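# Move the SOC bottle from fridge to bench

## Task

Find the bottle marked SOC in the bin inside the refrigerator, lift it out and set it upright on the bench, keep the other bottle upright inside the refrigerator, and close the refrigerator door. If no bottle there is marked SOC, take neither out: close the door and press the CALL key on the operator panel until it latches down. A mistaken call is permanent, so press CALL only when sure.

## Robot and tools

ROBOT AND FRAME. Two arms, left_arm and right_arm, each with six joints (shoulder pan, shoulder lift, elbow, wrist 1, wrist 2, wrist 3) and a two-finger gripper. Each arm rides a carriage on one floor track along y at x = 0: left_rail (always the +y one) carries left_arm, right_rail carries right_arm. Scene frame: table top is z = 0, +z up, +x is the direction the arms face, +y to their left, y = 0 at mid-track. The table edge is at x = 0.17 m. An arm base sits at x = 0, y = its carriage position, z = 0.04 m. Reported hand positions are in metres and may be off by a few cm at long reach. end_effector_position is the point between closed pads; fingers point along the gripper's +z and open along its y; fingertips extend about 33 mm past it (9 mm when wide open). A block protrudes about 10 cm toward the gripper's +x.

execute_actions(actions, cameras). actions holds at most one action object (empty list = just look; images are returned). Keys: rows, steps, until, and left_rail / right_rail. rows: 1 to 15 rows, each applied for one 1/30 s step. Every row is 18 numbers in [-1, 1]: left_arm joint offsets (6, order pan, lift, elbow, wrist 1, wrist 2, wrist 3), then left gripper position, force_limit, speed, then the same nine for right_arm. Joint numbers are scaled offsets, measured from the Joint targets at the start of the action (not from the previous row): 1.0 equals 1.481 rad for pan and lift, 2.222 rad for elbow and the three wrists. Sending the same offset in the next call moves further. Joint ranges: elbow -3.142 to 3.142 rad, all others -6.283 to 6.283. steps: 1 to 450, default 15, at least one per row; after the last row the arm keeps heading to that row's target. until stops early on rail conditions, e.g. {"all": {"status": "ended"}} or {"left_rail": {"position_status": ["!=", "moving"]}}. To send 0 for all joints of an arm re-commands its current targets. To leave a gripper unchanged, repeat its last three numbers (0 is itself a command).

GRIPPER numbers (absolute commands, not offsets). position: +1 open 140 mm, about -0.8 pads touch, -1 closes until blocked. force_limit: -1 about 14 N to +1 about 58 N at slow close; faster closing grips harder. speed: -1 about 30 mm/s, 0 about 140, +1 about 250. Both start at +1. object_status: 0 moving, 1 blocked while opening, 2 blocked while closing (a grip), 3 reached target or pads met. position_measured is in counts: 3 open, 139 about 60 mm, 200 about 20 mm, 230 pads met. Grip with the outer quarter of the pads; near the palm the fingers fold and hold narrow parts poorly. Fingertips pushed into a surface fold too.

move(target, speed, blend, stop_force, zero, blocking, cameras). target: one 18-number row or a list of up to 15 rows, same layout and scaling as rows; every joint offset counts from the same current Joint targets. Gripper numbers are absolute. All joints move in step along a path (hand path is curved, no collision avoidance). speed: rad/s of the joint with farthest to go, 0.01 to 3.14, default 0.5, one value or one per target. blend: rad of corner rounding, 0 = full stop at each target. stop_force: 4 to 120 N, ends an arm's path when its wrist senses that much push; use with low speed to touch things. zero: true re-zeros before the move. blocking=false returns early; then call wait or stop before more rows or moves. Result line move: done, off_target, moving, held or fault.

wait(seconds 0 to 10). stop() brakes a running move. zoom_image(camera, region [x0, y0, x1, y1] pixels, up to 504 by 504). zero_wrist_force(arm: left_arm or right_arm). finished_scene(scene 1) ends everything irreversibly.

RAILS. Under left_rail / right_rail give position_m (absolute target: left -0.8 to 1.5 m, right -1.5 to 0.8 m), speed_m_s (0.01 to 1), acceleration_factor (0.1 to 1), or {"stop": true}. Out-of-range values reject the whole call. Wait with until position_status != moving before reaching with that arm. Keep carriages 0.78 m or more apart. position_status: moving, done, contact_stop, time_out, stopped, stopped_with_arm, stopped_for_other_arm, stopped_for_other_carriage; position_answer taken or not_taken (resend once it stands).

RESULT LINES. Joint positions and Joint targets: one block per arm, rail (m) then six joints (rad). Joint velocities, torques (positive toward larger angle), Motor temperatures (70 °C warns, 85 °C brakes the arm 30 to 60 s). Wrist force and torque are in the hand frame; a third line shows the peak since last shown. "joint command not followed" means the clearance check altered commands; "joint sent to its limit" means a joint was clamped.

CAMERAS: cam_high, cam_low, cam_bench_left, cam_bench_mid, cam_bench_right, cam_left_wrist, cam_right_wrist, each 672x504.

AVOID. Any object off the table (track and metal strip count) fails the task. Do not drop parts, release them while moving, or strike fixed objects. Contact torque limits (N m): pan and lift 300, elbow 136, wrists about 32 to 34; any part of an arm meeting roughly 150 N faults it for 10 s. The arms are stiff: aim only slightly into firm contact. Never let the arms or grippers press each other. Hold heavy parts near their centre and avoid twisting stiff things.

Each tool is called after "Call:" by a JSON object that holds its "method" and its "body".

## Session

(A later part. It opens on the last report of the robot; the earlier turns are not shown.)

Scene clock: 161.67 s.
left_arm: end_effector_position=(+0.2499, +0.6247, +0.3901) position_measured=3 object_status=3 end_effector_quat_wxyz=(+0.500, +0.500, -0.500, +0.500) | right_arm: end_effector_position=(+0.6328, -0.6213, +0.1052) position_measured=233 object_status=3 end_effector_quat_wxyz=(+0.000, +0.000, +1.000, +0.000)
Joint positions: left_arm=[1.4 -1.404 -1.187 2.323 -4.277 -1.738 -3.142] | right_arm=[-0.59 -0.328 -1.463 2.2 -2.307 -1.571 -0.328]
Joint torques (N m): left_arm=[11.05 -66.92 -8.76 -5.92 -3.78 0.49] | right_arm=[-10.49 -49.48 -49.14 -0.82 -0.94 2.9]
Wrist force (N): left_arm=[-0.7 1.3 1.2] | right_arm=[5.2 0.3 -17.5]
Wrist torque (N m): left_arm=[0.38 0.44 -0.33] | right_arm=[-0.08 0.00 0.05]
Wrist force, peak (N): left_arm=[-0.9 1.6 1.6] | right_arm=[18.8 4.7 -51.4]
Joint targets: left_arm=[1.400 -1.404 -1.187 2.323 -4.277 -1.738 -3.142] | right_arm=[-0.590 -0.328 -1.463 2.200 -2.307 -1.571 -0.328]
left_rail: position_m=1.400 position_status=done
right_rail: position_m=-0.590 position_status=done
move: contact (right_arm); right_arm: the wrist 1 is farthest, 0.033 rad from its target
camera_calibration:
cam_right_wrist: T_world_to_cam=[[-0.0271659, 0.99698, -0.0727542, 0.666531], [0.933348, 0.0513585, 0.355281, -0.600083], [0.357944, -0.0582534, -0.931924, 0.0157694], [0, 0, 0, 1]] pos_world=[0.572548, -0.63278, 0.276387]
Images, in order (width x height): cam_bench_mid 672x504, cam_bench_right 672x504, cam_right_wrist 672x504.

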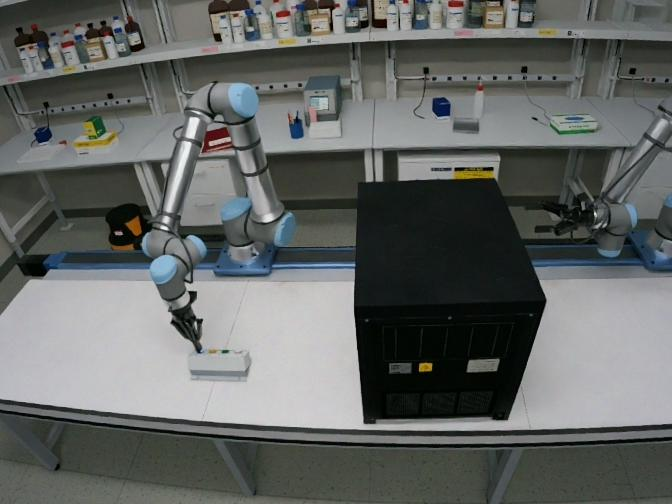

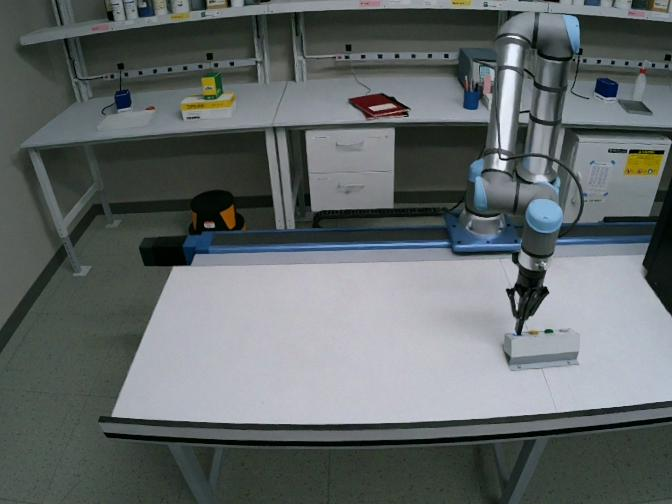

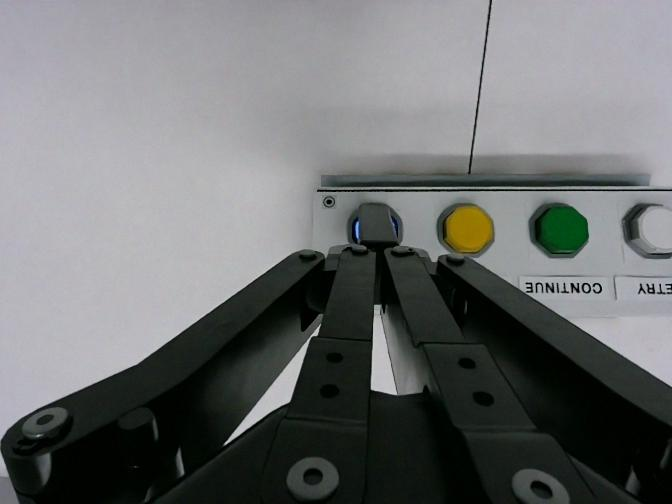

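It lit up. Lift and check it stays in.

Call:
{"method": "move", "body": {"target": [0,0,0,0,0,0,1,1,1, 0,-0.0519,-0.0181,0.0528,0,0,-1,-1,0], "speed": 0.2, "cameras": ["cam_right_wrist","cam_bench_right","cam_bench_mid"]}}

Call:
{"method": "zoom_image", "body": {"camera": "cam_bench_right", "region": [480, 290, 600, 390]}}

Scene clock: 166.30 s.
left_arm: end_effector_position=(+0.2499, +0.6247, +0.3901) position_measured=3 object_status=3 end_effector_quat_wxyz=(+0.500, +0.500, -0.500, +0.500) | right_arm: end_effector_position=(+0.6280, -0.6197, +0.1604) position_measured=233 object_status=3 end_effector_quat_wxyz=(+0.000, +0.000, +1.000, +0.000)
Joint positions: left_arm=[1.4 -1.404 -1.187 2.323 -4.277 -1.738 -3.142] | right_arm=[-0.59 -0.328 -1.54 2.159 -2.19 -1.571 -0.328]
Joint torques (N m): left_arm=[9.76 -69.82 -9.83 -5.87 -3.76 0.61] | right_arm=[2.01 -56.13 -56.84 -0.62 -0.86 2.79]
Wrist force (N): left_arm=[-0.6 1.3 0.8] | right_arm=[0.4 -1.4 0.9]
Wrist torque (N m): left_arm=[0.39 0.42 -0.33] | right_arm=[-0.32 -0.09 0.08]
Wrist force, peak (N): left_arm=[-0.7 1.7 1.4] | right_arm=[5.6 0.2 -17.7]
Joint targets: left_arm=[1.400 -1.404 -1.187 2.323 -4.277 -1.738 -3.142] | right_arm=[-0.590 -0.328 -1.540 2.159 -2.190 -1.571 -0.328]
left_rail: position_m=1.400 position_status=done
right_rail: position_m=-0.590 position_status=done
move: done
camera_calibration:
cam_right_wrist: T_world_to_cam=[[-0.027123, 0.996991, -0.0726199, 0.668766], [0.933428, 0.0512578, 0.355084, -0.615376], [0.357738, -0.0581545, -0.932009, 0.0693239], [0, 0, 0, 1]] pos_world=[0.567748, -0.63118, 0.331687]
Images, in order (width x height): cam_bench_mid 672x504, cam_bench_right 672x504, cam_right_wrist 672x504.

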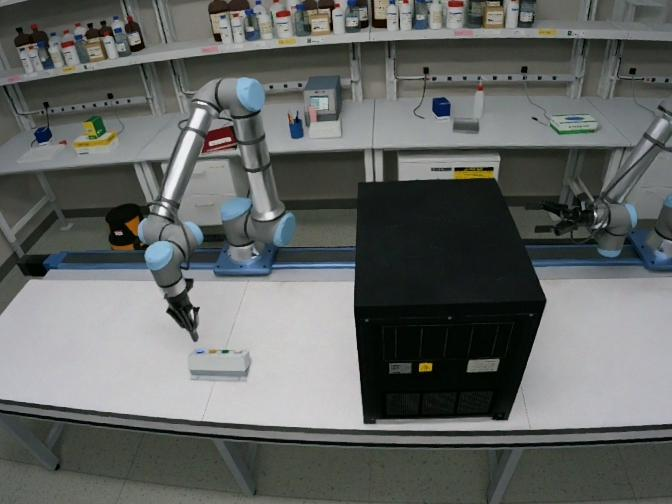

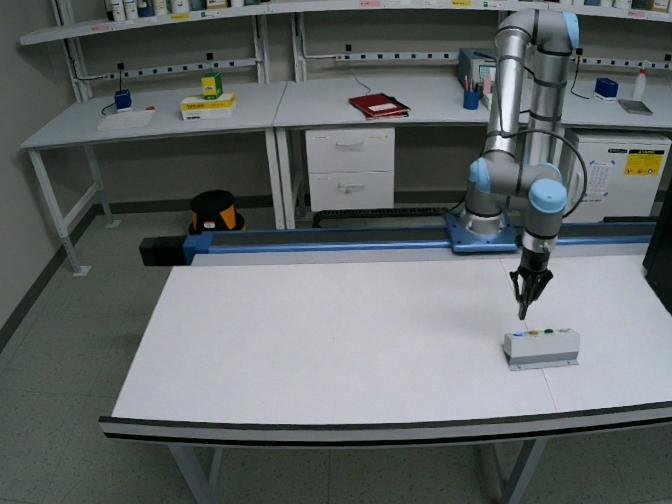

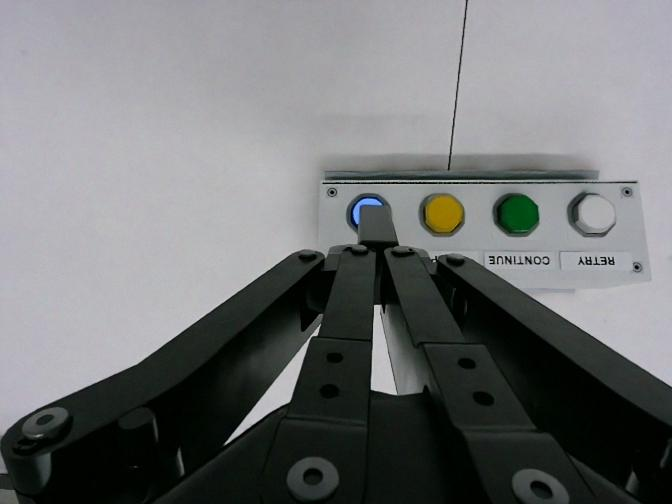

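Scaled by 4.200 from the camera's 672x504 image, which has a finer 960x720 frame.

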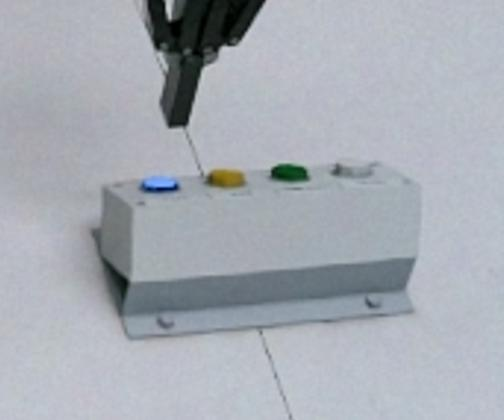

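Latched and lit; the door is shut.

Call:
{"method": "finished_scene", "body": {}}

The scene is finished: the task was done.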